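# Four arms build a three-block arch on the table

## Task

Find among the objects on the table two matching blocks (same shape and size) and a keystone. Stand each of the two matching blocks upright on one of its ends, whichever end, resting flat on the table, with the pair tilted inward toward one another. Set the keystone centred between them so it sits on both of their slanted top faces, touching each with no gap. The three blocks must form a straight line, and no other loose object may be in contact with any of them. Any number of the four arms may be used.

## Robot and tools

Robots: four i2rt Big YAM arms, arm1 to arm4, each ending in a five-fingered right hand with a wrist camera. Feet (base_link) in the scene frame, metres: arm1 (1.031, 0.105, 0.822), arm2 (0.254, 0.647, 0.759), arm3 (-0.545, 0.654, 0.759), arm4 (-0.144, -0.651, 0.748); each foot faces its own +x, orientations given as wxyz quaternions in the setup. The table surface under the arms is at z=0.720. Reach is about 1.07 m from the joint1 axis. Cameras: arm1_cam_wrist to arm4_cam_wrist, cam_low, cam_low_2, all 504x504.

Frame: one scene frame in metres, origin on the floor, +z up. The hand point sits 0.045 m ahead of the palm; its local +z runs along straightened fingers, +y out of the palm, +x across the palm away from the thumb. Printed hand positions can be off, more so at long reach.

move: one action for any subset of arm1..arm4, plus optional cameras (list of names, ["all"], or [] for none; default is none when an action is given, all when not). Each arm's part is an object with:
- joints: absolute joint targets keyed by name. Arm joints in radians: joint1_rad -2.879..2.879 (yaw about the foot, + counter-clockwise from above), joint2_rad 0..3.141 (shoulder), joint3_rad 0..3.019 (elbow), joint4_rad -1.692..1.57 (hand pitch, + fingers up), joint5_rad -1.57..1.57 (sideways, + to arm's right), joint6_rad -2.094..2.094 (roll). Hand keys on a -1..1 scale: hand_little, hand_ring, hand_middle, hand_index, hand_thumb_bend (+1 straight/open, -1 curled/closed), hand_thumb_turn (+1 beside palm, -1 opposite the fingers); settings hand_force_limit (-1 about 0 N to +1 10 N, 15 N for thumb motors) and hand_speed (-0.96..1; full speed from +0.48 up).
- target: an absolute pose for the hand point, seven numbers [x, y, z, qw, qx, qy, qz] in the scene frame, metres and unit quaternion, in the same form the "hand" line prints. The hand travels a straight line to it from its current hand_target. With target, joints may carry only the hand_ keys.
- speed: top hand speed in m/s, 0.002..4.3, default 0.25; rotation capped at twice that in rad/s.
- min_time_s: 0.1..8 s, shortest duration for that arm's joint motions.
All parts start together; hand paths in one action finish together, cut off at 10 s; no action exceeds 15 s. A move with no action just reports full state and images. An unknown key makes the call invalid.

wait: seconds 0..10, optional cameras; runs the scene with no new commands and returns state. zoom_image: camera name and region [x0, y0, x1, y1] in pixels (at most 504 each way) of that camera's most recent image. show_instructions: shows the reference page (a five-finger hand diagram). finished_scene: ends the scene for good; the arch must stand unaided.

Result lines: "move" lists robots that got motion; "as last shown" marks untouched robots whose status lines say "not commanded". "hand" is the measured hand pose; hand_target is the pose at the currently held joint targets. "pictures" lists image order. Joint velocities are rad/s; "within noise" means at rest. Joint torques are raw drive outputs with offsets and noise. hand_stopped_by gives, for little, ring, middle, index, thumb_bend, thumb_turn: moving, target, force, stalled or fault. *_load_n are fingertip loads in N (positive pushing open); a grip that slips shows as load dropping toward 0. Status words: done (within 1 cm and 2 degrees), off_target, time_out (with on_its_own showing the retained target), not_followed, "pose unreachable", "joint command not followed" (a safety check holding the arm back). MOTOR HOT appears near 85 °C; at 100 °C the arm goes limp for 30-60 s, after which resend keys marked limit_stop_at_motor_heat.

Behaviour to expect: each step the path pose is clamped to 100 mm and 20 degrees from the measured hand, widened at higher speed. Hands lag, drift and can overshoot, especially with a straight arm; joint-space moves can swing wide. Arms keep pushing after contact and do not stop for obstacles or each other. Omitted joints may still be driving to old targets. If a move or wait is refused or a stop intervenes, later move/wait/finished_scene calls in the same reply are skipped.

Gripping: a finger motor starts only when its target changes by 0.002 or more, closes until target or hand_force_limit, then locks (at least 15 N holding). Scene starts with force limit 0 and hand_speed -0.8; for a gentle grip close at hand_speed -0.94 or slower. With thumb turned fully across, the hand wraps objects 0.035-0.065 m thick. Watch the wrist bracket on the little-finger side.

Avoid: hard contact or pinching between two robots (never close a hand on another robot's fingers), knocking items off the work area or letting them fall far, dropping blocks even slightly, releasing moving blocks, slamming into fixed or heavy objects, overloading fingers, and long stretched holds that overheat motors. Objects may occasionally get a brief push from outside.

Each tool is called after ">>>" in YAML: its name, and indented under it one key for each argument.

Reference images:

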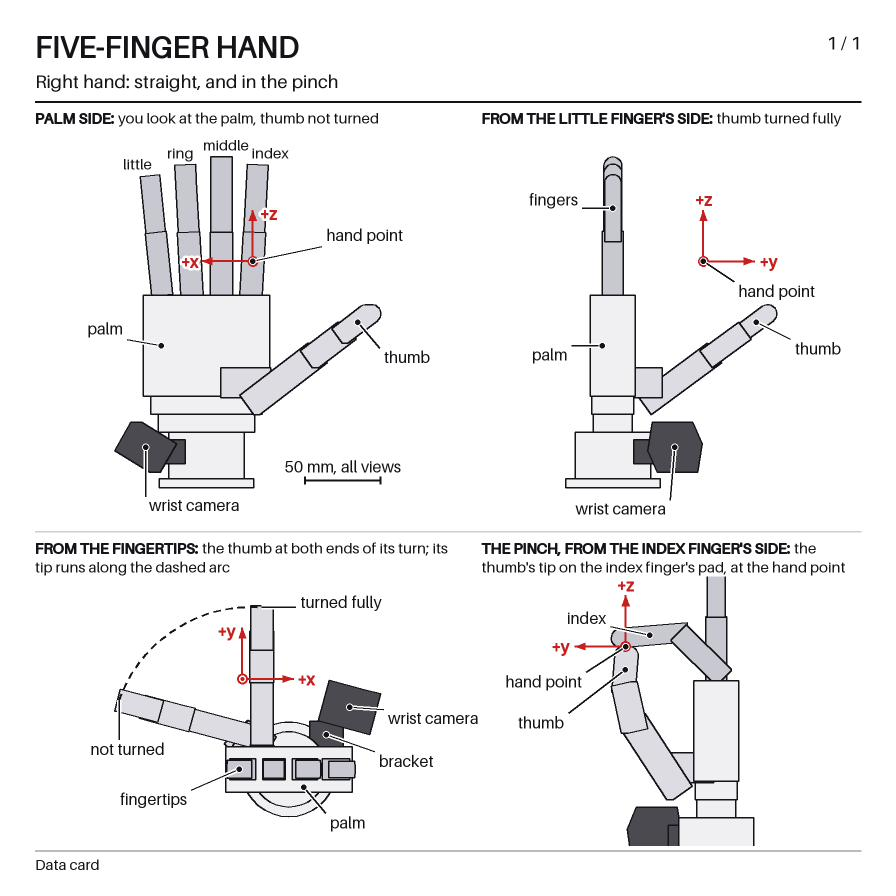

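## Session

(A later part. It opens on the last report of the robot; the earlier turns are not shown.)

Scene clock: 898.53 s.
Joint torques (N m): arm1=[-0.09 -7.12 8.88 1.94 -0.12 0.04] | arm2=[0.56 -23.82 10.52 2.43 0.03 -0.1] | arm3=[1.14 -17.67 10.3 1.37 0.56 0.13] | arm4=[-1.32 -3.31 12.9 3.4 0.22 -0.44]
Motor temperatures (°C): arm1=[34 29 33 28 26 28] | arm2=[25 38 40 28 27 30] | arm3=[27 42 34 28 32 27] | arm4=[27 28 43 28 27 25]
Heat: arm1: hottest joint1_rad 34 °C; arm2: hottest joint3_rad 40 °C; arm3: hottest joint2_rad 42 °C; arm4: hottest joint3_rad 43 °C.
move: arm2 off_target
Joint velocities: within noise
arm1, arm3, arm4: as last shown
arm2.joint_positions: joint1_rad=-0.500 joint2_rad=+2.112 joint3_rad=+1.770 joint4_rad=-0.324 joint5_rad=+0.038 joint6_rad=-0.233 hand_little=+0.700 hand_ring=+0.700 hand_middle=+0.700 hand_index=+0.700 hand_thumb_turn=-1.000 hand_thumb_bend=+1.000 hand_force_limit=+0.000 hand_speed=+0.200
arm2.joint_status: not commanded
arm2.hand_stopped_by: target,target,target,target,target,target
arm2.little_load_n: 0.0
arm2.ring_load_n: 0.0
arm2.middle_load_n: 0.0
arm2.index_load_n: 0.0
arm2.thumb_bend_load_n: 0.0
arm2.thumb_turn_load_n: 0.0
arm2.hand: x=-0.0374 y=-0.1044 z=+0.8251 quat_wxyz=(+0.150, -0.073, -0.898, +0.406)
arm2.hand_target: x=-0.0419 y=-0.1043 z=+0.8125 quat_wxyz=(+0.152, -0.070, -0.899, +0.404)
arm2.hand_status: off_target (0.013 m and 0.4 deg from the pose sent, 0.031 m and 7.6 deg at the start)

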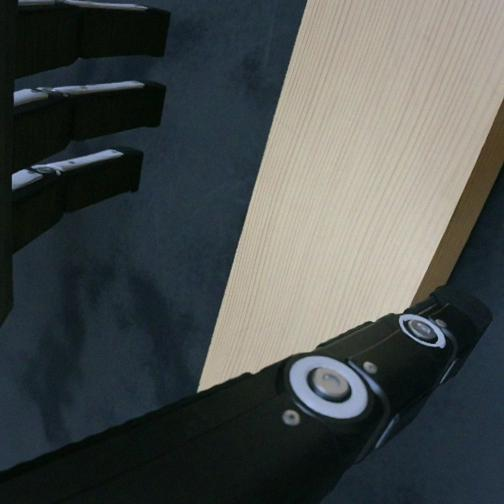

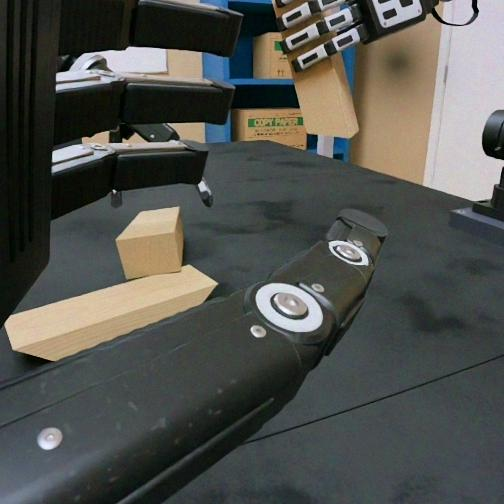

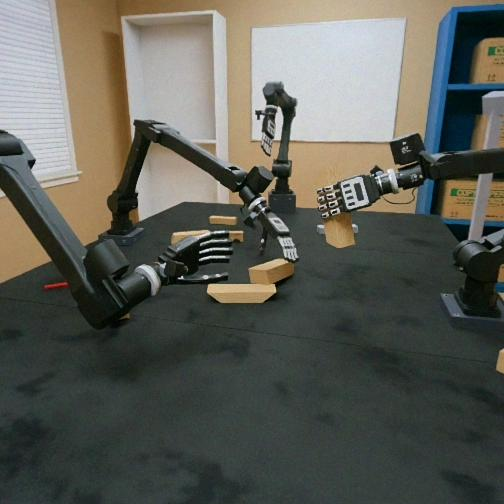

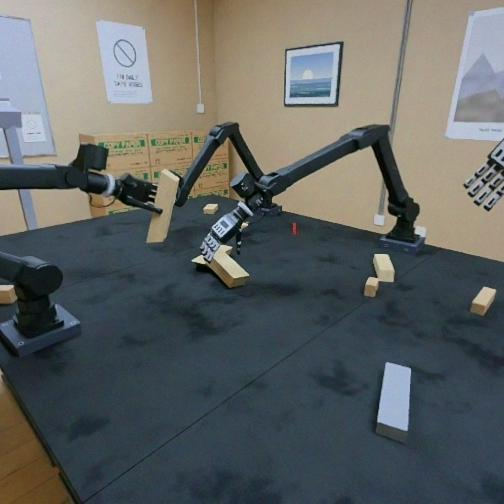

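>>> move:
  arm2: {"target": [-0.043, -0.088, 0.79, -0.1519, 0.0704, 0.8993, -0.4039], "speed": 0.1}
  cameras: ["arm2_cam_wrist", "arm3_cam_wrist", "cam_low_2"]

Scene clock: 918.90 s.
Joint torques (N m): arm1=[-0.09 -7.12 8.88 1.92 -0.12 0.05] | arm2=[0.91 -24.41 10.17 2.24 0.01 -0.12] | arm3=[0.97 -17.79 10.39 1.37 0.58 0.16] | arm4=[-1.32 -3.25 12.92 3.41 0.22 -0.44]
Motor temperatures (°C): arm1=[34 29 33 28 26 28] | arm2=[25 38 38 28 27 30] | arm3=[27 42 34 28 32 27] | arm4=[27 28 43 28 27 25]
Heat: arm1: hottest joint1_rad 34 °C; arm2: hottest joint2_rad 38 °C; arm3: hottest joint2_rad 42 °C; arm4: hottest joint3_rad 43 °C.
move: arm2 done
Joint velocities: within noise
arm1, arm3, arm4: as last shown
arm1.little_load_n: 0.5
arm2.joint_positions: joint1_rad=-0.509 joint2_rad=+2.112 joint3_rad=+1.685 joint4_rad=-0.250 joint5_rad=+0.030 joint6_rad=-0.239 hand_little=+0.700 hand_ring=+0.700 hand_middle=+0.700 hand_index=+0.700 hand_thumb_turn=-1.000 hand_thumb_bend=+1.000 hand_force_limit=+0.000 hand_speed=+0.200
arm2.joint_status: not commanded
arm2.hand_stopped_by: target,target,target,target,target,target
arm2.little_load_n: 0.0
arm2.ring_load_n: 0.0
arm2.middle_load_n: 0.0
arm2.index_load_n: 0.5
arm2.thumb_bend_load_n: 0.0
arm2.thumb_turn_load_n: 0.0
arm2.hand: x=-0.0377 y=-0.0879 z=+0.7931 quat_wxyz=(+0.149, -0.073, -0.901, +0.401)
arm2.hand_target: x=-0.0429 y=-0.0879 z=+0.7899 quat_wxyz=(+0.152, -0.070, -0.899, +0.404)
arm2.hand_status: done (0.006 m and 0.6 deg from the pose sent, 0.039 m and 0.5 deg at the start)

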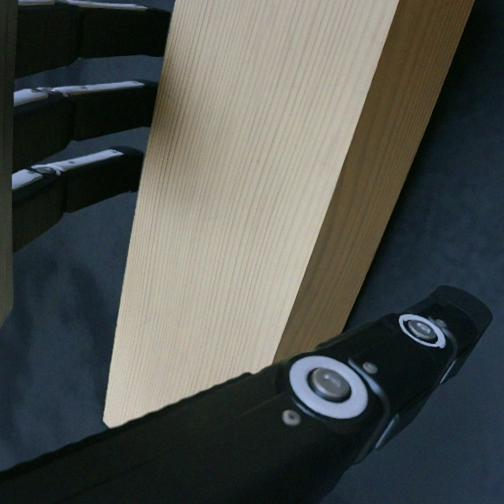

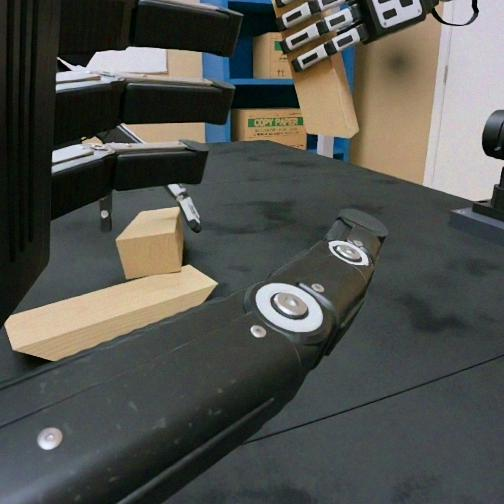

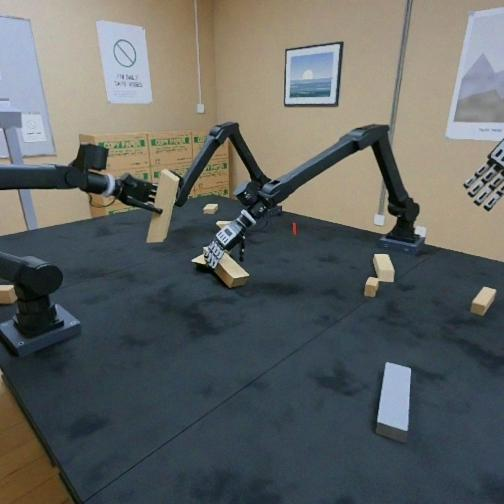

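>>> move:
  arm2: {"target": [-0.045, -0.088, 0.775, -0.1519, 0.0704, 0.8993, -0.4039], "speed": 0.06}

>>> move:
  arm2: {"joints": {"hand_speed": -0.9, "hand_force_limit": -0.4, "hand_index": 0.4, "hand_middle": 0.4, "hand_ring": 0.4, "hand_little": 0.4, "hand_thumb_bend": 0.0}}
  cameras: ["arm2_cam_wrist", "arm3_cam_wrist", "cam_low_2"]

Scene clock: 930.80 s.
Joint torques (N m): arm1=[-0.15 -7.12 8.88 1.92 -0.12 0.05] | arm2=[0.21 -22.53 9.94 2.41 -0.02 -0.14] | arm3=[0.91 -17.67 10.28 1.33 0.56 0.14] | arm4=[-1.26 -3.31 12.92 3.43 0.22 -0.43]
Motor temperatures (°C): arm1=[34 29 33 28 26 28] | arm2=[25 38 37 28 27 30] | arm3=[27 42 34 28 32 27] | arm4=[27 28 42 28 27 25]
Heat: arm1: hottest joint1_rad 34 °C; arm2: hottest joint2_rad 38 °C; arm3: hottest joint2_rad 42 °C; arm4: hottest joint3_rad 42 °C.
move: arm2 off_target
Joint velocities: within noise
arm1, arm3, arm4: as last shown
arm1.little_load_n: 0.0
arm2.joint_positions: joint1_rad=-0.509 joint2_rad=+2.112 joint3_rad=+1.677 joint4_rad=-0.221 joint5_rad=+0.028 joint6_rad=-0.241 hand_little=+0.700 hand_ring=+0.700 hand_middle=+0.700 hand_index=+0.700 hand_thumb_turn=-1.000 hand_thumb_bend=+1.000 hand_force_limit=+0.000 hand_speed=+0.200
arm2.joint_status: not commanded
arm2.hand_stopped_by: target,target,target,target,target,target
arm2.little_load_n: 0.0
arm2.ring_load_n: 0.0
arm2.middle_load_n: -0.5
arm2.index_load_n: 0.0
arm2.thumb_bend_load_n: -0.5
arm2.thumb_turn_load_n: 0.0
arm2.hand: x=-0.0388 y=-0.0911 z=+0.7939 quat_wxyz=(+0.151, -0.072, -0.896, +0.410)
arm2.hand_target: x=-0.0446 y=-0.0874 z=+0.7750 quat_wxyz=(+0.152, -0.070, -0.899, +0.404)
arm2.hand_status: off_target (0.020 m and 0.8 deg from the pose sent, 0.020 m and 0.6 deg at the start)
arm4.thumb_bend_load_n: 11.0
pictures: none

Scene clock: 935.03 s.
Joint torques (N m): arm1=[-0.09 -7.12 8.88 1.94 -0.12 0.05] | arm2=[0.62 -22.89 9.84 2.33 0.07 -0.1] | arm3=[0.97 -17.79 10.33 1.44 0.57 0.15] | arm4=[-1.32 -3.31 12.93 3.44 0.22 -0.43]
Motor temperatures (°C): arm1=[34 29 33 28 26 28] | arm2=[25 38 37 28 27 30] | arm3=[27 42 34 28 32 27] | arm4=[27 28 42 28 27 25]
Heat: arm1: hottest joint1_rad 34 °C; arm2: hottest joint2_rad 38 °C; arm3: hottest joint2_rad 42 °C; arm4: hottest joint3_rad 42 °C.
move: arm2 off_target
Joint velocities: within noise
arm1, arm4: as last shown
arm1.ring_load_n: -0.5
arm2.joint_positions: joint1_rad=-0.509 joint2_rad=+2.112 joint3_rad=+1.677 joint4_rad=-0.220 joint5_rad=+0.027 joint6_rad=-0.244 hand_little=+0.400 hand_ring=+0.400 hand_middle=+0.400 hand_index=+0.400 hand_thumb_turn=-1.000 hand_thumb_bend=+0.498 hand_force_limit=-0.400 hand_speed=-0.900
arm2.joint_status: hand_thumb_bend off_target (ended at +0.498, target +0.000); the others done
arm2.hand_stopped_by: target,target,target,target,force,target
arm2.little_load_n: 2.0
arm2.ring_load_n: 2.0
arm2.middle_load_n: 0.0
arm2.index_load_n: 0.0
arm2.thumb_bend_load_n: 4.5
arm2.thumb_turn_load_n: 1.5
arm2.hand: x=-0.0391 y=-0.0913 z=+0.7941 quat_wxyz=(+0.151, -0.070, -0.896, +0.411)
arm2.hand_target: x=-0.0448 y=-0.0874 z=+0.7753 quat_wxyz=(+0.152, -0.071, -0.899, +0.404)
arm2.hand_status: not commanded
arm3.joint_positions: joint1_rad=-0.313 joint2_rad=+2.178 joint3_rad=+1.310 joint4_rad=+1.564 joint5_rad=-1.301 joint6_rad=-0.607 hand_little=+0.500 hand_ring=+0.500 hand_middle=+0.500 hand_index=+0.500 hand_thumb_turn=-1.000 hand_thumb_bend=+0.500 hand_force_limit=+0.000 hand_speed=+0.200
arm3.joint_status: not commanded
arm3.hand_stopped_by: target,target,target,target,target,target
arm3.little_load_n: 0.0
arm3.ring_load_n: 0.0
arm3.middle_load_n: 0.0
arm3.index_load_n: 0.0
arm3.thumb_bend_load_n: 0.0
arm3.thumb_turn_load_n: 0.5
arm3.hand: x=-0.4684 y=-0.0532 z=+0.9041 quat_wxyz=(+0.033, +0.615, -0.206, +0.760)
arm3.hand_target: x=-0.4698 y=-0.0616 z=+0.9100 quat_wxyz=(+0.039, +0.615, -0.198, +0.762)
arm3.hand_status: not commanded
arm4.little_load_n: 0.5
arm4.middle_load_n: 5.0
arm4.thumb_bend_load_n: 11.5

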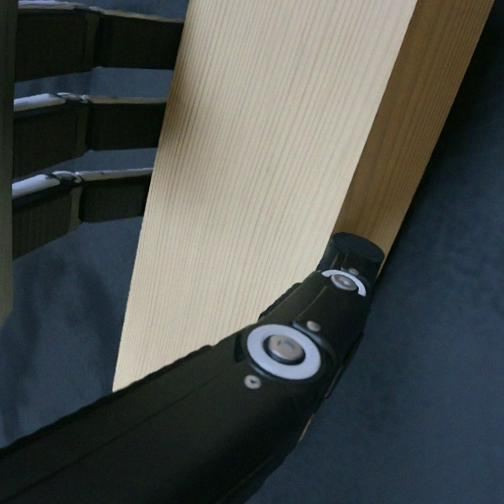

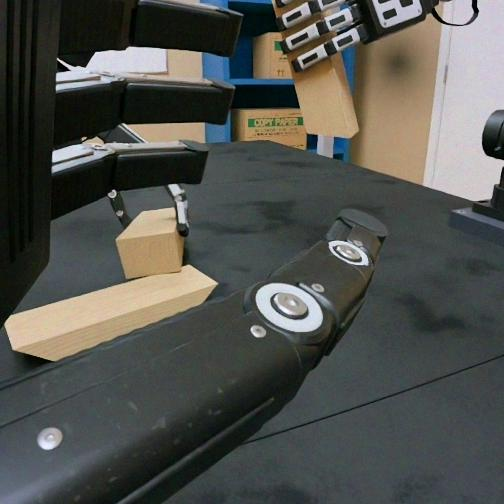

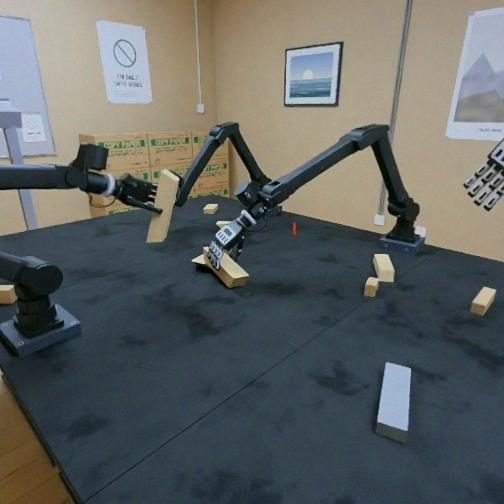

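>>> move:
  arm2: {"joints": {"hand_speed": -0.9, "hand_force_limit": 0.3, "hand_index": 0.1, "hand_middle": 0.1}}

>>> move:
  arm2: {"joints": {"hand_speed": -0.9, "hand_force_limit": -0.5, "hand_ring": 0.1, "hand_little": 0.1}}
  cameras: ["arm2_cam_wrist", "arm3_cam_wrist"]

Scene clock: 945.97 s.
Joint torques (N m): arm1=[-0.15 -7.12 8.88 1.94 -0.12 0.05] | arm2=[1.32 -22.65 9.88 2.25 0.09 -0.11] | arm3=[1.14 -17.67 10.32 1.4 0.59 0.14] | arm4=[-1.32 -3.37 12.9 3.43 0.21 -0.43]
Motor temperatures (°C): arm1=[34 29 33 28 26 28] | arm2=[25 38 37 28 27 30] | arm3=[27 42 34 28 32 27] | arm4=[27 28 42 28 27 25]
Heat: arm1: hottest joint1_rad 34 °C; arm2: hottest joint2_rad 38 °C; arm3: hottest joint2_rad 42 °C; arm4: hottest joint3_rad 42 °C.
move: arm2 off_target
Joint velocities: within noise
arm1, arm3, arm4: as last shown
arm1.ring_load_n: 0.0
arm2.joint_positions: joint1_rad=-0.509 joint2_rad=+2.113 joint3_rad=+1.677 joint4_rad=-0.216 joint5_rad=+0.027 joint6_rad=-0.244 hand_little=+0.400 hand_ring=+0.400 hand_middle=+0.365 hand_index=+0.347 hand_thumb_turn=-1.000 hand_thumb_bend=+0.499 hand_force_limit=+0.300 hand_speed=-0.900
arm2.joint_status: hand_middle off_target (ended at +0.365, target +0.100); hand_index off_target (ended at +0.347, target +0.100); the others done
arm2.hand_stopped_by: target,target,force,force,force,target
arm2.little_load_n: 0.0
arm2.ring_load_n: 0.0
arm2.middle_load_n: 6.0
arm2.index_load_n: 7.0
arm2.thumb_bend_load_n: 9.0
arm2.thumb_turn_load_n: 1.0
arm2.hand: x=-0.0393 y=-0.0919 z=+0.7940 quat_wxyz=(+0.152, -0.070, -0.896, +0.412)
arm2.hand_target: x=-0.0448 y=-0.0874 z=+0.7750 quat_wxyz=(+0.152, -0.071, -0.899, +0.404)
arm2.hand_status: not commanded
arm3.thumb_turn_load_n: 0.0
arm4.little_load_n: 1.0
arm4.middle_load_n: 4.5
arm4.thumb_bend_load_n: 11.0
pictures: none

Scene clock: 947.23 s.
Joint torques (N m): arm1=[-0.15 -7.12 8.88 1.92 -0.12 0.05] | arm2=[0.73 -22.48 9.72 2.22 0.1 -0.06] | arm3=[0.97 -17.73 10.35 1.43 0.56 0.15] | arm4=[-1.32 -3.25 12.9 3.43 0.21 -0.44]
Motor temperatures (°C): arm1=[34 29 33 28 26 28] | arm2=[25 38 37 28 27 30] | arm3=[27 42 34 28 32 27] | arm4=[27 28 42 28 27 25]
Heat: arm1: hottest joint1_rad 34 °C; arm2: hottest joint2_rad 38 °C; arm3: hottest joint2_rad 42 °C; arm4: hottest joint3_rad 42 °C.
move: arm2 off_target
Joint velocities: within noise
arm1, arm3: as last shown
arm1.thumb_bend_load_n: -0.5
arm2.joint_positions: joint1_rad=-0.510 joint2_rad=+2.113 joint3_rad=+1.677 joint4_rad=-0.216 joint5_rad=+0.026 joint6_rad=-0.244 hand_little=+0.355 hand_ring=+0.364 hand_middle=+0.365 hand_index=+0.347 hand_thumb_turn=-1.000 hand_thumb_bend=+0.500 hand_force_limit=-0.500 hand_speed=-0.900
arm2.joint_status: hand_little off_target (ended at +0.355, target +0.100); hand_ring off_target (ended at +0.364, target +0.100); the others done
arm2.hand_stopped_by: force,force,force,force,force,target
arm2.little_load_n: 3.5
arm2.ring_load_n: 3.0
arm2.middle_load_n: 2.5
arm2.index_load_n: 5.0
arm2.thumb_bend_load_n: 11.5
arm2.thumb_turn_load_n: 2.5
arm2.hand: x=-0.0394 y=-0.0918 z=+0.7941 quat_wxyz=(+0.152, -0.070, -0.896, +0.412)
arm2.hand_target: x=-0.0447 y=-0.0874 z=+0.7750 quat_wxyz=(+0.152, -0.071, -0.899, +0.404)
arm2.hand_status: not commanded
arm3.thumb_turn_load_n: 0.5
arm4.joint_positions: joint1_rad=+0.106 joint2_rad=+0.630 joint3_rad=+0.542 joint4_rad=-0.235 joint5_rad=+0.114 joint6_rad=-1.261 hand_little=+0.309 hand_ring=+0.337 hand_middle=+0.347 hand_index=+0.338 hand_thumb_turn=-1.000 hand_thumb_bend=+0.463 hand_force_limit=-0.600 hand_speed=-0.900
arm4.joint_status: not commanded
arm4.hand_stopped_by: force,force,force,force,force,target
arm4.little_load_n: 1.0
arm4.ring_load_n: 1.5
arm4.middle_load_n: 4.5
arm4.index_load_n: 6.5
arm4.thumb_bend_load_n: 11.5
arm4.thumb_turn_load_n: 2.0
arm4.hand: x=-0.1265 y=-0.2749 z=+0.9943 quat_wxyz=(-0.469, +0.641, +0.497, +0.349)
arm4.hand_target: x=-0.1298 y=-0.2710 z=+1.0199 quat_wxyz=(-0.492, +0.616, +0.492, +0.369)
arm4.hand_status: not commanded

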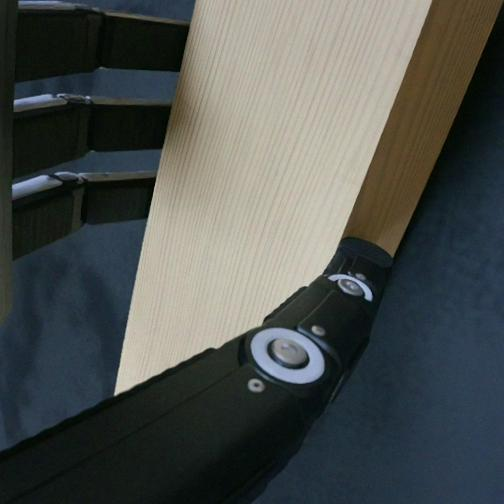

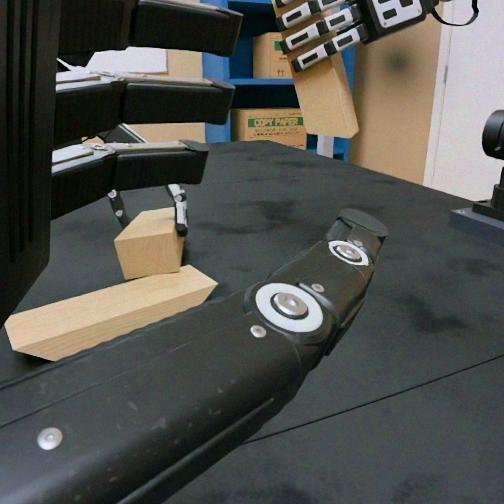

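>>> move:
  arm2: {"target": [-0.02, -0.07, 0.93, -0.1519, 0.0704, 0.8993, -0.4039], "speed": 0.12}
  cameras: ["arm2_cam_wrist", "arm3_cam_wrist", "cam_low", "cam_low_2"]

Scene clock: 954.33 s.
Joint torques (N m): arm1=[-0.09 -7.12 8.88 1.92 -0.12 0.05] | arm2=[1.79 -21.54 14.82 1.36 0.29 0.07] | arm3=[0.91 -17.73 10.28 1.32 0.56 0.14] | arm4=[-1.26 -3.25 12.92 3.44 0.21 -0.44]
Motor temperatures (°C): arm1=[34 29 33 28 26 28] | arm2=[25 37 37 28 27 30] | arm3=[27 42 34 28 32 27] | arm4=[27 28 42 28 27 25]
Heat: arm1: hottest joint1_rad 34 °C; arm2: hottest joint2_rad 37 °C; arm3: hottest joint2_rad 42 °C; arm4: hottest joint3_rad 42 °C.
move: arm2 off_target
Joint velocities: within noise
arm1, arm3, arm4: as last shown
arm1.thumb_bend_load_n: 0.0
arm2.joint_positions: joint1_rad=-0.502 joint2_rad=+1.921 joint3_rad=+1.725 joint4_rad=-0.493 joint5_rad=+0.040 joint6_rad=-0.244 hand_little=+0.355 hand_ring=+0.364 hand_middle=+0.365 hand_index=+0.346 hand_thumb_turn=-1.000 hand_thumb_bend=+0.498 hand_force_limit=-0.500 hand_speed=-0.900
arm2.joint_status: not commanded
arm2.hand_stopped_by: force,force,force,force,force,target
arm2.little_load_n: 0.0
arm2.ring_load_n: 0.0
arm2.middle_load_n: 0.0
arm2.index_load_n: 0.0
arm2.thumb_bend_load_n: 0.0
arm2.thumb_turn_load_n: 0.0
arm2.hand: x=-0.0209 y=-0.0582 z=+0.9182 quat_wxyz=(+0.151, -0.069, -0.904, +0.395)
arm2.hand_target: x=-0.0199 y=-0.0695 z=+0.9302 quat_wxyz=(+0.152, -0.070, -0.899, +0.404)
arm2.hand_status: off_target (0.017 m and 1.2 deg from the pose sent, 0.139 m and 1.0 deg at the start)
arm3.thumb_turn_load_n: 0.0
arm4.thumb_bend_load_n: 11.0
arm4.thumb_turn_load_n: 1.5

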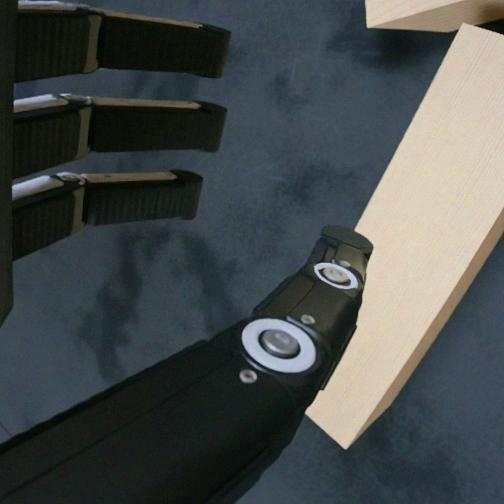

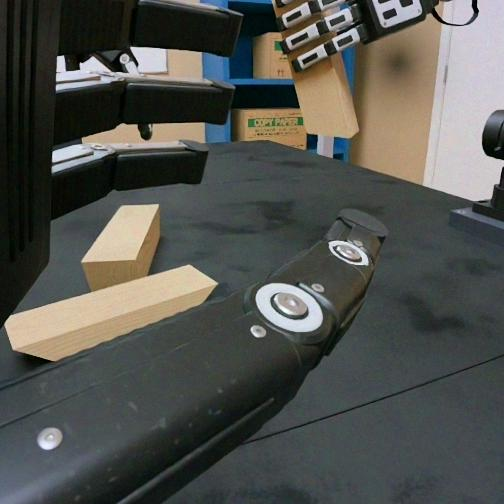

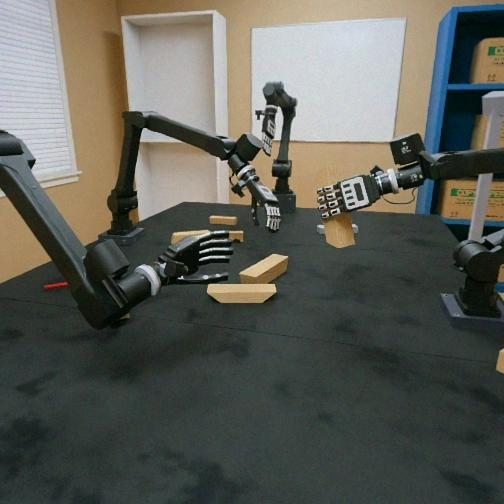

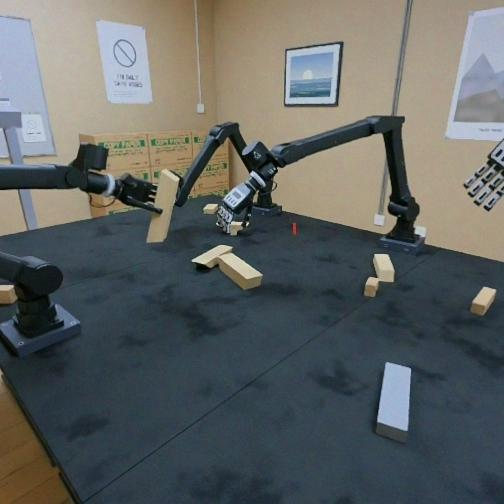

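>>> zoom_image:
  camera: "cam_low"
  region: [190, 230, 310, 320]

>>> zoom_image:
  camera: "cam_low_2"
  region: [170, 220, 280, 300]

>>> zoom_image:
  camera: "arm3_cam_wrist"
  region: [0, 180, 260, 380]

Scaled by 4.200 from the camera's image (finer frame: 720x720).

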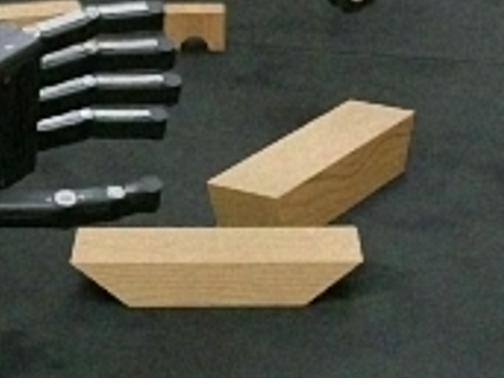

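Scaled by 4.582 from the camera's image (finer frame: 720x720).

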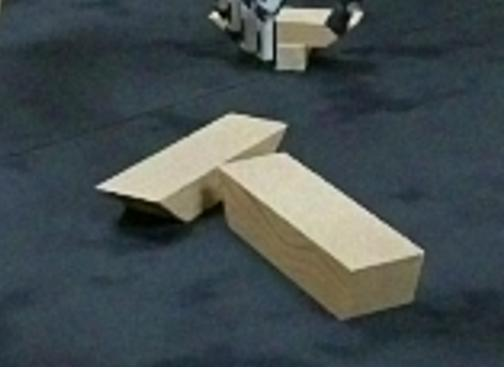

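Scaled by 1.938 from the camera's image (finer frame: 720x720).

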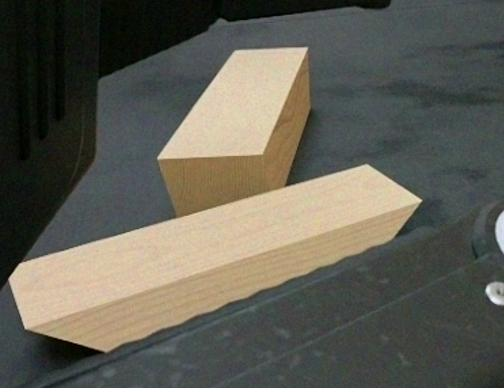

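>>> zoom_image:
  camera: "arm2_cam_wrist"
  region: [254, 0, 504, 480]

Scaled by 1.050 from the camera's image (finer frame: 720x720).

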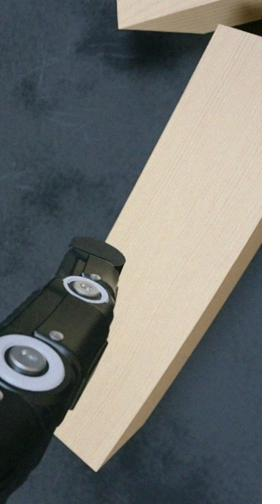

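>>> move:
  arm2: {"target": [-0.018, -0.069, 0.84, -0.0568, 0.1127, 0.8859, -0.4466], "speed": 0.2, "joints": {"hand_speed": 0.2, "hand_force_limit": 0, "hand_thumb_turn": 1, "hand_thumb_bend": 1, "hand_index": 0.7, "hand_middle": 0.7, "hand_ring": 0.7, "hand_little": 0.7}}
  cameras: ["arm2_cam_wrist"]

Scene clock: 1032.70 s.
Joint torques (N m): arm1=[-0.15 -7.12 8.88 1.92 -0.12 0.05] | arm2=[1.03 -22.3 10.78 2.37 -0.05 0.1] | arm3=[1.2 -17.85 10.29 1.39 0.57 0.14] | arm4=[-1.32 -3.31 12.92 3.41 0.21 -0.44]
Motor temperatures (°C): arm1=[34 28 33 28 26 27] | arm2=[25 36 39 27 27 29] | arm3=[27 42 35 28 32 26] | arm4=[27 28 42 28 27 25]
Heat: arm1: hottest joint1_rad 34 °C; arm2: hottest joint3_rad 39 °C; arm3: hottest joint2_rad 42 °C; arm4: hottest joint3_rad 42 °C.
move: arm2 done
Joint velocities: within noise
arm1.joint_positions: joint1_rad=-0.248 joint2_rad=+1.017 joint3_rad=+1.186 joint4_rad=-1.214 joint5_rad=+0.009 joint6_rad=-1.309 hand_little=+1.000 hand_ring=+1.000 hand_middle=+1.000 hand_index=+1.000 hand_thumb_turn=+1.000 hand_thumb_bend=+1.000 hand_force_limit=+0.000 hand_speed=-0.800
arm1.joint_status: not commanded
arm1.hand_stopped_by: target,target,target,target,target,target
arm1.little_load_n: 0.0
arm1.ring_load_n: 0.0
arm1.middle_load_n: 0.0
arm1.index_load_n: 0.0
arm1.thumb_bend_load_n: 0.0
arm1.thumb_turn_load_n: 0.0
arm1.hand: x=+0.6813 y=+0.1518 z=+1.1235 quat_wxyz=(+0.263, -0.120, -0.957, +0.032)
arm1.hand_target: x=+0.6800 y=+0.1499 z=+1.1200 quat_wxyz=(+0.264, -0.124, -0.956, +0.035)
arm1.hand_status: not commanded
arm2.joint_positions: joint1_rad=-0.551 joint2_rad=+1.988 joint3_rad=+1.582 joint4_rad=-0.240 joint5_rad=-0.147 joint6_rad=-0.111 hand_little=+0.700 hand_ring=+0.700 hand_middle=+0.700 hand_index=+0.700 hand_thumb_turn=+1.000 hand_thumb_bend=+1.000 hand_force_limit=+0.000 hand_speed=+0.200
arm2.joint_status: all done
arm2.hand_stopped_by: target,target,target,target,target,target
arm2.little_load_n: 0.0
arm2.ring_load_n: 0.0
arm2.middle_load_n: 0.0
arm2.index_load_n: 0.0
arm2.thumb_bend_load_n: -0.5
arm2.thumb_turn_load_n: 0.0
arm2.hand: x=-0.0168 y=-0.0650 z=+0.8408 quat_wxyz=(+0.058, -0.109, -0.889, +0.441)
arm2.hand_target: x=-0.0179 y=-0.0689 z=+0.8400 quat_wxyz=(+0.057, -0.113, -0.886, +0.446)
arm2.hand_status: done (0.004 m and 0.9 deg from the pose sent, 0.079 m and 13.4 deg at the start)
arm3, arm4: as last shown
arm3.middle_load_n: -0.5
arm3.thumb_turn_load_n: 0.5
arm4.thumb_bend_load_n: 11.5
arm4.thumb_turn_load_n: 2.0

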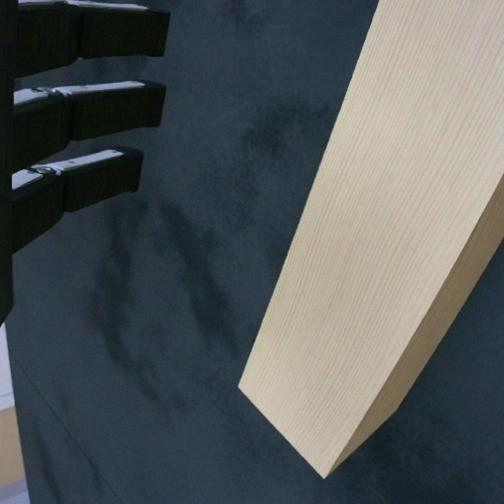

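>>> move:
  arm2: {"joints": {"hand_thumb_turn": -1}}

>>> move:
  arm2: {"target": [-0.0145, -0.058, 0.79, -0.0568, 0.1127, 0.8859, -0.4466], "speed": 0.1}
  cameras: ["arm2_cam_wrist"]

Scene clock: 1054.33 s.
Joint torques (N m): arm1=[-0.15 -7.12 8.9 1.92 -0.12 0.05] | arm2=[1.61 -22.65 10.76 2.35 -0.03 0.1] | arm3=[1.03 -17.79 10.29 1.36 0.57 0.16] | arm4=[-1.2 -3.37 12.92 3.44 0.22 -0.44]
Motor temperatures (°C): arm1=[34 28 33 28 26 27] | arm2=[25 36 39 28 27 29] | arm3=[27 42 35 28 32 26] | arm4=[27 28 43 28 27 25]
Heat: arm1: hottest joint1_rad 34 °C; arm2: hottest joint3_rad 39 °C; arm3: hottest joint2_rad 42 °C; arm4: hottest joint3_rad 43 °C.
move: arm2 done
Joint velocities: within noise
arm1, arm3, arm4: as last shown
arm2.joint_positions: joint1_rad=-0.551 joint2_rad=+1.988 joint3_rad=+1.582 joint4_rad=-0.240 joint5_rad=-0.147 joint6_rad=-0.110 hand_little=+0.700 hand_ring=+0.700 hand_middle=+0.700 hand_index=+0.700 hand_thumb_turn=-1.000 hand_thumb_bend=+1.000 hand_force_limit=+0.000 hand_speed=+0.200
arm2.joint_status: all done
arm2.hand_stopped_by: target,target,target,target,target,target
arm2.little_load_n: 0.0
arm2.ring_load_n: 0.0
arm2.middle_load_n: 0.0
arm2.index_load_n: -0.5
arm2.thumb_bend_load_n: 0.0
arm2.thumb_turn_load_n: 0.0
arm2.hand: x=-0.0168 y=-0.0651 z=+0.8408 quat_wxyz=(+0.058, -0.110, -0.889, +0.441)
arm2.hand_target: x=-0.0179 y=-0.0689 z=+0.8400 quat_wxyz=(+0.057, -0.113, -0.886, +0.446)
arm2.hand_status: not commanded
arm3.middle_load_n: 0.0
arm3.thumb_turn_load_n: 0.0
arm4.little_load_n: 0.5
arm4.thumb_turn_load_n: 1.5
pictures: none

Scene clock: 1055.60 s.
Joint torques (N m): arm1=[-0.15 -7.12 8.88 1.92 -0.12 0.05] | arm2=[1.08 -21.42 9.84 2.37 -0.06 0.05] | arm3=[0.97 -17.49 10.29 1.42 0.58 0.14] | arm4=[-1.26 -3.31 12.89 3.43 0.21 -0.43]
Motor temperatures (°C): arm1=[34 28 33 28 26 27] | arm2=[25 36 39 28 27 29] | arm3=[27 42 35 28 32 26] | arm4=[27 28 43 28 27 25]
Heat: arm1: hottest joint1_rad 34 °C; arm2: hottest joint3_rad 39 °C; arm3: hottest joint2_rad 42 °C; arm4: hottest joint3_rad 43 °C.
move: arm2 off_target
Joint velocities: within noise
arm1, arm3, arm4: as last shown
arm2.joint_positions: joint1_rad=-0.551 joint2_rad=+2.011 joint3_rad=+1.495 joint4_rad=-0.115 joint5_rad=-0.148 joint6_rad=-0.110 hand_little=+0.700 hand_ring=+0.700 hand_middle=+0.700 hand_index=+0.700 hand_thumb_turn=-1.000 hand_thumb_bend=+1.000 hand_force_limit=+0.000 hand_speed=+0.200
arm2.joint_status: not commanded
arm2.hand_stopped_by: target,target,target,target,target,target
arm2.little_load_n: 0.0
arm2.ring_load_n: -0.5
arm2.middle_load_n: 0.0
arm2.index_load_n: 0.0
arm2.thumb_bend_load_n: -0.5
arm2.thumb_turn_load_n: 0.0
arm2.hand: x=-0.0134 y=-0.0572 z=+0.8006 quat_wxyz=(+0.060, -0.109, -0.886, +0.447)
arm2.hand_target: x=-0.0144 y=-0.0578 z=+0.7901 quat_wxyz=(+0.057, -0.113, -0.886, +0.447)
arm2.hand_status: off_target (0.011 m and 0.6 deg from the pose sent, 0.051 m and 0.8 deg at the start)
arm3.thumb_turn_load_n: 0.5
arm4.thumb_turn_load_n: 2.0

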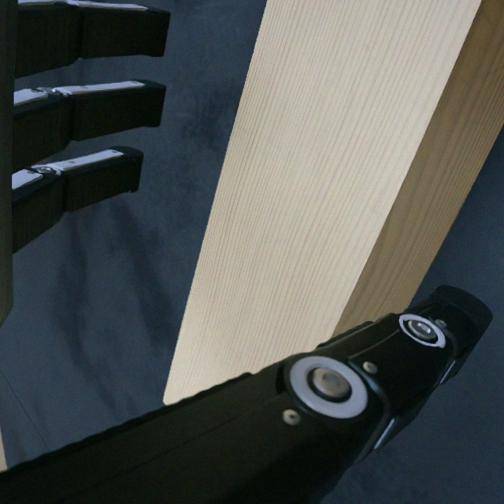

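>>> move:
  arm2: {"target": [-0.0145, -0.058, 0.757, -0.0568, 0.1127, 0.8859, -0.4466], "speed": 0.06}
  cameras: ["arm2_cam_wrist"]

Scene clock: 1064.77 s.
Joint torques (N m): arm1=[-0.15 -7.12 8.88 1.92 -0.12 0.05] | arm2=[1.14 -21.95 9.44 2.45 -0.1 0.08] | arm3=[1.08 -17.9 10.3 1.35 0.57 0.14] | arm4=[-1.26 -3.25 12.9 3.43 0.21 -0.44]
Motor temperatures (°C): arm1=[34 28 34 28 26 27] | arm2=[25 36 38 28 27 29] | arm3=[27 42 35 28 32 26] | arm4=[27 28 43 28 27 25]
Heat: arm1: hottest joint1_rad 34 °C; arm2: hottest joint3_rad 38 °C; arm3: hottest joint2_rad 42 °C; arm4: hottest joint3_rad 43 °C.
move: arm2 done
Joint velocities: within noise
arm1, arm3, arm4: as last shown
arm1.ring_load_n: 0.5
arm2.joint_positions: joint1_rad=-0.551 joint2_rad=+2.059 joint3_rad=+1.474 joint4_rad=-0.047 joint5_rad=-0.148 joint6_rad=-0.110 hand_little=+0.700 hand_ring=+0.700 hand_middle=+0.700 hand_index=+0.700 hand_thumb_turn=-1.000 hand_thumb_bend=+1.000 hand_force_limit=+0.000 hand_speed=+0.200
arm2.joint_status: not commanded
arm2.hand_stopped_by: target,target,target,target,target,target
arm2.little_load_n: 0.0
arm2.ring_load_n: -0.5
arm2.middle_load_n: 0.0
arm2.index_load_n: 0.0
arm2.thumb_bend_load_n: 0.0
arm2.thumb_turn_load_n: 0.0
arm2.hand: x=-0.0139 y=-0.0575 z=+0.7671 quat_wxyz=(+0.060, -0.109, -0.886, +0.447)
arm2.hand_target: x=-0.0144 y=-0.0579 z=+0.7571 quat_wxyz=(+0.057, -0.113, -0.886, +0.446)
arm2.hand_status: done (0.010 m and 0.6 deg from the pose sent, 0.044 m and 0.6 deg at the start)
arm4.little_load_n: 1.0
arm4.thumb_bend_load_n: 11.0

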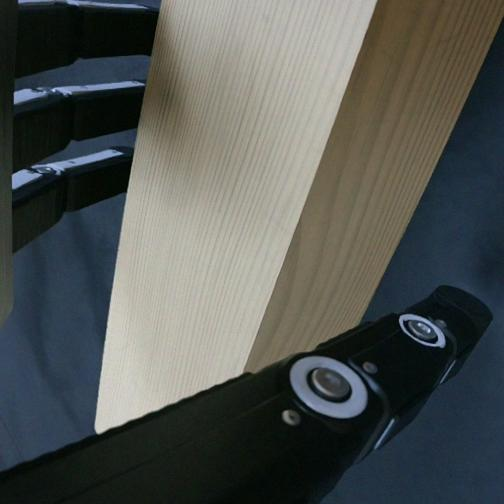

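>>> move:
  arm2: {"joints": {"hand_speed": -0.9, "hand_force_limit": -0.4, "hand_index": 0.38, "hand_middle": 0.38, "hand_ring": 0.38, "hand_little": 0.38, "hand_thumb_bend": 0.0}}

>>> move:
  arm2: {"joints": {"hand_speed": -0.9, "hand_force_limit": 0.35, "hand_index": 0.1, "hand_middle": 0.1}}

>>> move:
  arm2: {"joints": {"hand_speed": -0.9, "hand_force_limit": -0.5, "hand_ring": 0.1, "hand_little": 0.1}}
  cameras: ["arm2_cam_wrist"]

Scene clock: 1078.77 s.
Joint torques (N m): arm1=[-0.15 -7.12 8.88 1.94 -0.12 0.05] | arm2=[1.32 -22.12 9.52 2.32 -0.02 0.08] | arm3=[1.2 -18.02 10.29 1.31 0.59 0.14] | arm4=[-1.32 -3.25 12.92 3.43 0.22 -0.44]
Motor temperatures (°C): arm1=[34 28 34 28 26 27] | arm2=[25 36 37 28 27 29] | arm3=[27 42 35 28 32 26] | arm4=[27 28 43 28 27 25]
Heat: arm1: hottest joint1_rad 34 °C; arm2: hottest joint3_rad 37 °C; arm3: hottest joint2_rad 42 °C; arm4: hottest joint3_rad 43 °C.
move: arm2 off_target
Joint velocities: within noise
arm1, arm4: as last shown
arm1.ring_load_n: 0.0
arm2.joint_positions: joint1_rad=-0.551 joint2_rad=+2.059 joint3_rad=+1.473 joint4_rad=-0.047 joint5_rad=-0.148 joint6_rad=-0.110 hand_little=+0.380 hand_ring=+0.380 hand_middle=+0.380 hand_index=+0.380 hand_thumb_turn=-1.000 hand_thumb_bend=+0.527 hand_force_limit=-0.400 hand_speed=-0.900
arm2.joint_status: hand_thumb_bend off_target (ended at +0.527, target +0.000); the others done
arm2.hand_stopped_by: target,target,target,target,force,target
arm2.little_load_n: 0.0
arm2.ring_load_n: 0.0
arm2.middle_load_n: 0.0
arm2.index_load_n: 2.0
arm2.thumb_bend_load_n: 5.0
arm2.thumb_turn_load_n: 0.0
arm2.hand: x=-0.0138 y=-0.0572 z=+0.7668 quat_wxyz=(+0.060, -0.109, -0.886, +0.447)
arm2.hand_target: x=-0.0143 y=-0.0578 z=+0.7570 quat_wxyz=(+0.057, -0.113, -0.886, +0.446)
arm2.hand_status: not commanded
arm3.joint_positions: joint1_rad=-0.313 joint2_rad=+2.178 joint3_rad=+1.310 joint4_rad=+1.564 joint5_rad=-1.301 joint6_rad=-0.607 hand_little=+0.500 hand_ring=+0.500 hand_middle=+0.500 hand_index=+0.500 hand_thumb_turn=-1.000 hand_thumb_bend=+0.500 hand_force_limit=+0.000 hand_speed=+0.200
arm3.joint_status: not commanded
arm3.hand_stopped_by: target,target,target,target,target,target
arm3.little_load_n: 0.0
arm3.ring_load_n: 0.0
arm3.middle_load_n: 0.0
arm3.index_load_n: 0.0
arm3.thumb_bend_load_n: 0.0
arm3.thumb_turn_load_n: 0.0
arm3.hand: x=-0.4684 y=-0.0532 z=+0.9041 quat_wxyz=(+0.033, +0.615, -0.206, +0.760)
arm3.hand_target: x=-0.4698 y=-0.0616 z=+0.9100 quat_wxyz=(+0.039, +0.615, -0.198, +0.762)
arm3.hand_status: not commanded
arm4.little_load_n: 0.5
pictures: none

Scene clock: 1079.97 s.
Joint torques (N m): arm1=[-0.15 -7.12 8.88 1.92 -0.12 0.05] | arm2=[1.14 -21.66 9.74 2.43 -0.03 0.06] | arm3=[0.97 -17.85 10.19 1.33 0.58 0.14] | arm4=[-1.38 -3.25 12.9 3.43 0.22 -0.43]
Motor temperatures (°C): arm1=[34 28 34 28 26 27] | arm2=[25 36 37 28 27 29] | arm3=[27 42 35 28 32 26] | arm4=[27 28 43 28 27 25]
Heat: arm1: hottest joint1_rad 34 °C; arm2: hottest joint3_rad 37 °C; arm3: hottest joint2_rad 42 °C; arm4: hottest joint3_rad 43 °C.
move: arm2 off_target
Joint velocities: within noise
arm1, arm3, arm4: as last shown
arm1.thumb_bend_load_n: -0.5
arm2.joint_positions: joint1_rad=-0.551 joint2_rad=+2.059 joint3_rad=+1.473 joint4_rad=-0.045 joint5_rad=-0.149 joint6_rad=-0.107 hand_little=+0.380 hand_ring=+0.380 hand_middle=+0.308 hand_index=+0.308 hand_thumb_turn=-1.000 hand_thumb_bend=+0.529 hand_force_limit=+0.350 hand_speed=-0.900
arm2.joint_status: hand_middle off_target (ended at +0.308, target +0.100); hand_index off_target (ended at +0.308, target +0.100); the others done
arm2.hand_stopped_by: target,target,force,force,force,target
arm2.little_load_n: 0.0
arm2.ring_load_n: 0.0
arm2.middle_load_n: 7.0
arm2.index_load_n: 7.5
arm2.thumb_bend_load_n: 11.5
arm2.thumb_turn_load_n: 0.0
arm2.hand: x=-0.0136 y=-0.0577 z=+0.7672 quat_wxyz=(+0.059, -0.110, -0.885, +0.448)
arm2.hand_target: x=-0.0143 y=-0.0578 z=+0.7570 quat_wxyz=(+0.057, -0.113, -0.886, +0.446)
arm2.hand_status: not commanded
arm4.little_load_n: 1.0
pictures: none

Scene clock: 1081.17 s.
Joint torques (N m): arm1=[-0.15 -7.12 8.88 1.92 -0.12 0.05] | arm2=[1.26 -21.3 9.51 2.25 -0.04 0.05] | arm3=[1.08 -17.61 10.33 1.37 0.57 0.15] | arm4=[-1.32 -3.31 12.93 3.43 0.22 -0.43]
Motor temperatures (°C): arm1=[34 28 34 28 26 27] | arm2=[25 36 37 28 27 29] | arm3=[27 42 35 28 32 26] | arm4=[27 28 43 28 27 25]
Heat: arm1: hottest joint1_rad 34 °C; arm2: hottest joint3_rad 37 °C; arm3: hottest joint2_rad 42 °C; arm4: hottest joint3_rad 43 °C.
move: arm2 off_target
Joint velocities: within noise
arm1, arm3: as last shown
arm2.joint_positions: joint1_rad=-0.551 joint2_rad=+2.059 joint3_rad=+1.473 joint4_rad=-0.045 joint5_rad=-0.149 joint6_rad=-0.107 hand_little=+0.298 hand_ring=+0.317 hand_middle=+0.308 hand_index=+0.308 hand_thumb_turn=-1.000 hand_thumb_bend=+0.529 hand_force_limit=-0.500 hand_speed=-0.900
arm2.joint_status: hand_little off_target (ended at +0.298, target +0.100); hand_ring off_target (ended at +0.317, target +0.100); the others done
arm2.hand_stopped_by: force,force,force,force,force,target
arm2.little_load_n: 3.5
arm2.ring_load_n: 1.0
arm2.middle_load_n: 5.5
arm2.index_load_n: 6.5
arm2.thumb_bend_load_n: 12.5
arm2.thumb_turn_load_n: 0.0
arm2.hand: x=-0.0136 y=-0.0578 z=+0.7673 quat_wxyz=(+0.059, -0.110, -0.885, +0.448)
arm2.hand_target: x=-0.0144 y=-0.0578 z=+0.7570 quat_wxyz=(+0.057, -0.113, -0.886, +0.446)
arm2.hand_status: not commanded
arm3.middle_load_n: -0.5
arm4.joint_positions: joint1_rad=+0.106 joint2_rad=+0.630 joint3_rad=+0.542 joint4_rad=-0.235 joint5_rad=+0.114 joint6_rad=-1.261 hand_little=+0.309 hand_ring=+0.337 hand_middle=+0.347 hand_index=+0.338 hand_thumb_turn=-1.000 hand_thumb_bend=+0.463 hand_force_limit=-0.600 hand_speed=-0.900
arm4.joint_status: not commanded
arm4.hand_stopped_by: force,force,force,force,force,target
arm4.little_load_n: 1.0
arm4.ring_load_n: 1.5
arm4.middle_load_n: 4.5
arm4.index_load_n: 6.5
arm4.thumb_bend_load_n: 11.0
arm4.thumb_turn_load_n: 2.0
arm4.hand: x=-0.1265 y=-0.2749 z=+0.9943 quat_wxyz=(-0.469, +0.641, +0.497, +0.349)
arm4.hand_target: x=-0.1298 y=-0.2710 z=+1.0199 quat_wxyz=(-0.492, +0.616, +0.492, +0.369)
arm4.hand_status: not commanded

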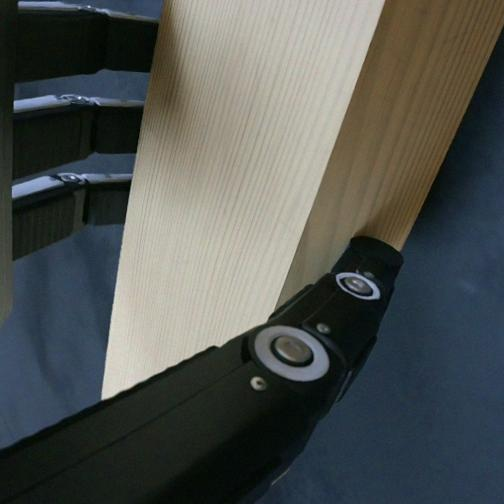

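>>> move:
  arm2: {"target": [-0.010, -0.055, 0.82, -0.0568, 0.1127, 0.8859, -0.4466], "speed": 0.06}
  cameras: ["arm2_cam_wrist", "arm3_cam_wrist"]

Scene clock: 1086.17 s.
Joint torques (N m): arm1=[-0.15 -7.12 8.88 1.94 -0.12 0.05] | arm2=[1.79 -27.99 11.84 1.77 0.08 0.08] | arm3=[0.97 -17.73 10.33 1.28 0.57 0.16] | arm4=[-1.2 -3.31 12.92 3.41 0.21 -0.44]
Motor temperatures (°C): arm1=[34 28 34 28 26 27] | arm2=[25 37 37 28 27 29] | arm3=[27 42 35 28 32 26] | arm4=[27 28 43 28 27 25]
Heat: arm1: hottest joint1_rad 34 °C; arm2: hottest joint2_rad 37 °C; arm3: hottest joint2_rad 42 °C; arm4: hottest joint3_rad 43 °C.
move: arm2 off_target
Joint velocities: within noise
arm1, arm3, arm4: as last shown
arm1.thumb_bend_load_n: 0.0
arm2.joint_positions: joint1_rad=-0.551 joint2_rad=+2.028 joint3_rad=+1.473 joint4_rad=-0.156 joint5_rad=-0.149 joint6_rad=-0.107 hand_little=+0.298 hand_ring=+0.317 hand_middle=+0.308 hand_index=+0.308 hand_thumb_turn=-1.000 hand_thumb_bend=+0.529 hand_force_limit=-0.500 hand_speed=-0.900
arm2.joint_status: not commanded
arm2.hand_stopped_by: force,force,force,force,force,target
arm2.little_load_n: 2.0
arm2.ring_load_n: 0.0
arm2.middle_load_n: 5.0
arm2.index_load_n: 7.0
arm2.thumb_bend_load_n: 13.0
arm2.thumb_turn_load_n: 0.0
arm2.hand: x=-0.0052 y=-0.0396 z=+0.7713 quat_wxyz=(+0.048, -0.115, -0.902, +0.413)
arm2.hand_target: x=-0.0094 y=-0.0539 z=+0.8197 quat_wxyz=(+0.057, -0.113, -0.886, +0.447)
arm2.hand_status: off_target (0.051 m and 4.3 deg from the pose sent, 0.053 m and 0.4 deg at the start)
arm3.thumb_turn_load_n: 0.5
arm4.thumb_bend_load_n: 11.5
arm4.thumb_turn_load_n: 1.5

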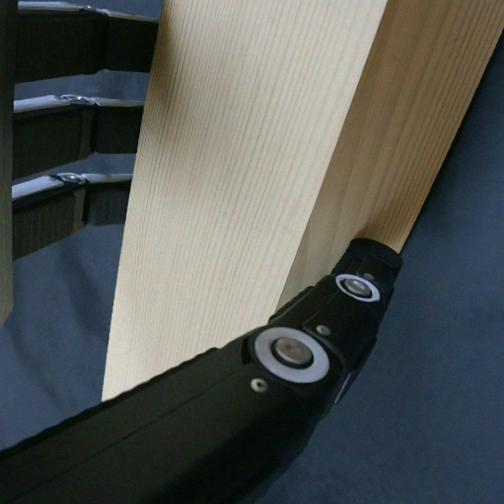

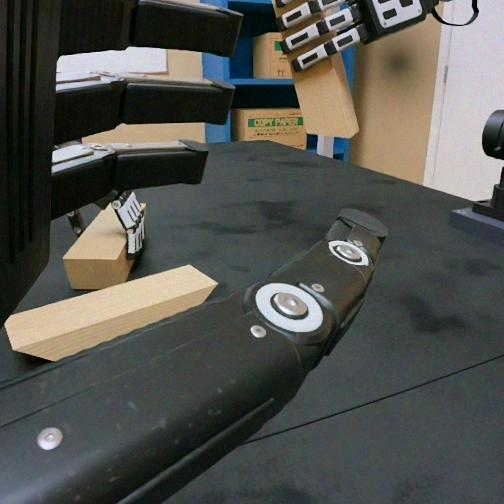

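>>> move:
  arm2: {"target": [0.0, -0.03, 0.88, -0.0568, 0.1127, 0.8859, -0.4466], "speed": 0.06}
  cameras: ["arm2_cam_wrist", "arm3_cam_wrist", "cam_low_2"]

Scene clock: 1100.20 s.
Joint torques (N m): arm1=[-0.15 -7.12 8.88 1.92 -0.12 0.05] | arm2=[1.03 -25.82 11.74 1.99 0.01 0.04] | arm3=[1.14 -17.9 10.28 1.37 0.59 0.15] | arm4=[-1.38 -3.31 12.92 3.38 0.22 -0.44]
Motor temperatures (°C): arm1=[34 28 34 28 26 27] | arm2=[25 37 37 27 27 29] | arm3=[27 42 35 28 32 26] | arm4=[27 28 43 28 27 25]
Heat: arm1: hottest joint1_rad 34 °C; arm2: hottest joint2_rad 37 °C; arm3: hottest joint2_rad 42 °C; arm4: hottest joint3_rad 43 °C.
move: arm2 off_target
Joint velocities: within noise
arm1.joint_positions: joint1_rad=-0.248 joint2_rad=+1.017 joint3_rad=+1.186 joint4_rad=-1.214 joint5_rad=+0.009 joint6_rad=-1.309 hand_little=+1.000 hand_ring=+1.000 hand_middle=+1.000 hand_index=+1.000 hand_thumb_turn=+1.000 hand_thumb_bend=+1.000 hand_force_limit=+0.000 hand_speed=-0.800
arm1.joint_status: not commanded
arm1.hand_stopped_by: target,target,target,target,target,target
arm1.little_load_n: 0.0
arm1.ring_load_n: 0.0
arm1.middle_load_n: 0.0
arm1.index_load_n: 0.0
arm1.thumb_bend_load_n: 0.0
arm1.thumb_turn_load_n: 0.0
arm1.hand: x=+0.6813 y=+0.1518 z=+1.1235 quat_wxyz=(+0.263, -0.120, -0.957, +0.032)
arm1.hand_target: x=+0.6800 y=+0.1499 z=+1.1200 quat_wxyz=(+0.264, -0.124, -0.956, +0.035)
arm1.hand_status: not commanded
arm2.joint_positions: joint1_rad=-0.551 joint2_rad=+1.899 joint3_rad=+1.453 joint4_rad=-0.262 joint5_rad=-0.149 joint6_rad=-0.107 hand_little=+0.298 hand_ring=+0.317 hand_middle=+0.308 hand_index=+0.308 hand_thumb_turn=-1.000 hand_thumb_bend=+0.529 hand_force_limit=-0.500 hand_speed=-0.900
arm2.joint_status: not commanded
arm2.hand_stopped_by: force,force,force,force,force,target
arm2.little_load_n: 1.5
arm2.ring_load_n: 0.0
arm2.middle_load_n: 5.0
arm2.index_load_n: 7.0
arm2.thumb_bend_load_n: 13.0
arm2.thumb_turn_load_n: 0.0
arm2.hand: x=+0.0039 y=-0.0211 z=+0.8351 quat_wxyz=(+0.049, -0.115, -0.901, +0.415)
arm2.hand_target: x=+0.0005 y=-0.0293 z=+0.8794 quat_wxyz=(+0.057, -0.113, -0.886, +0.446)
arm2.hand_status: off_target (0.046 m and 4.2 deg from the pose sent, 0.109 m and 4.4 deg at the start)
arm3, arm4: as last shown
arm3.thumb_turn_load_n: 0.0
arm4.little_load_n: 0.5
arm4.thumb_turn_load_n: 2.0

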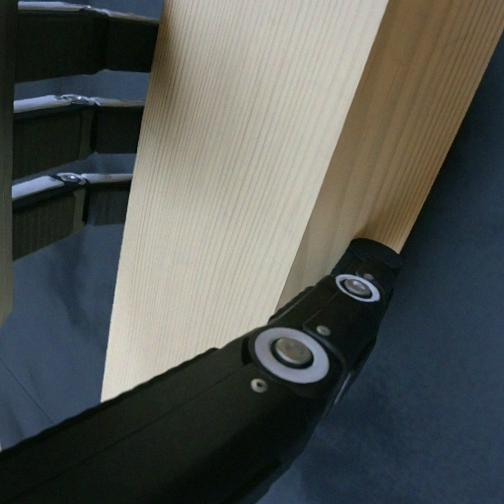

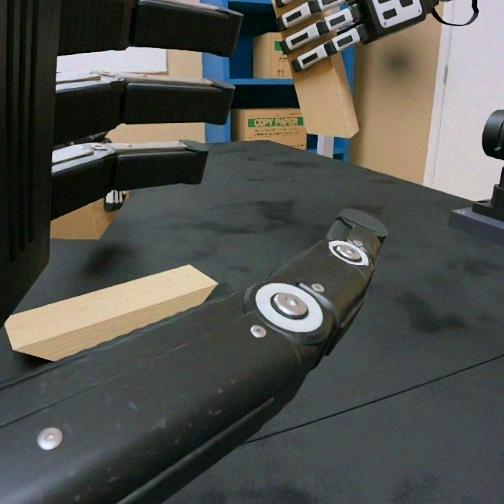

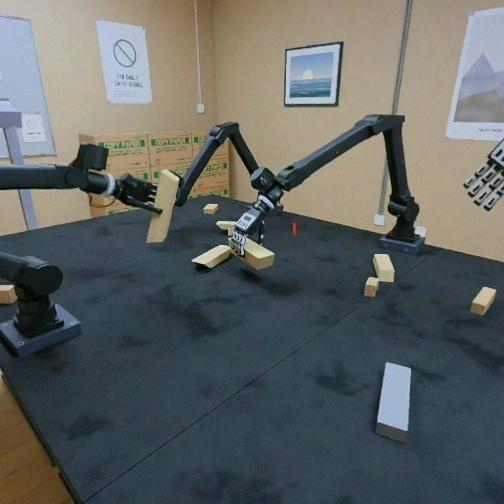

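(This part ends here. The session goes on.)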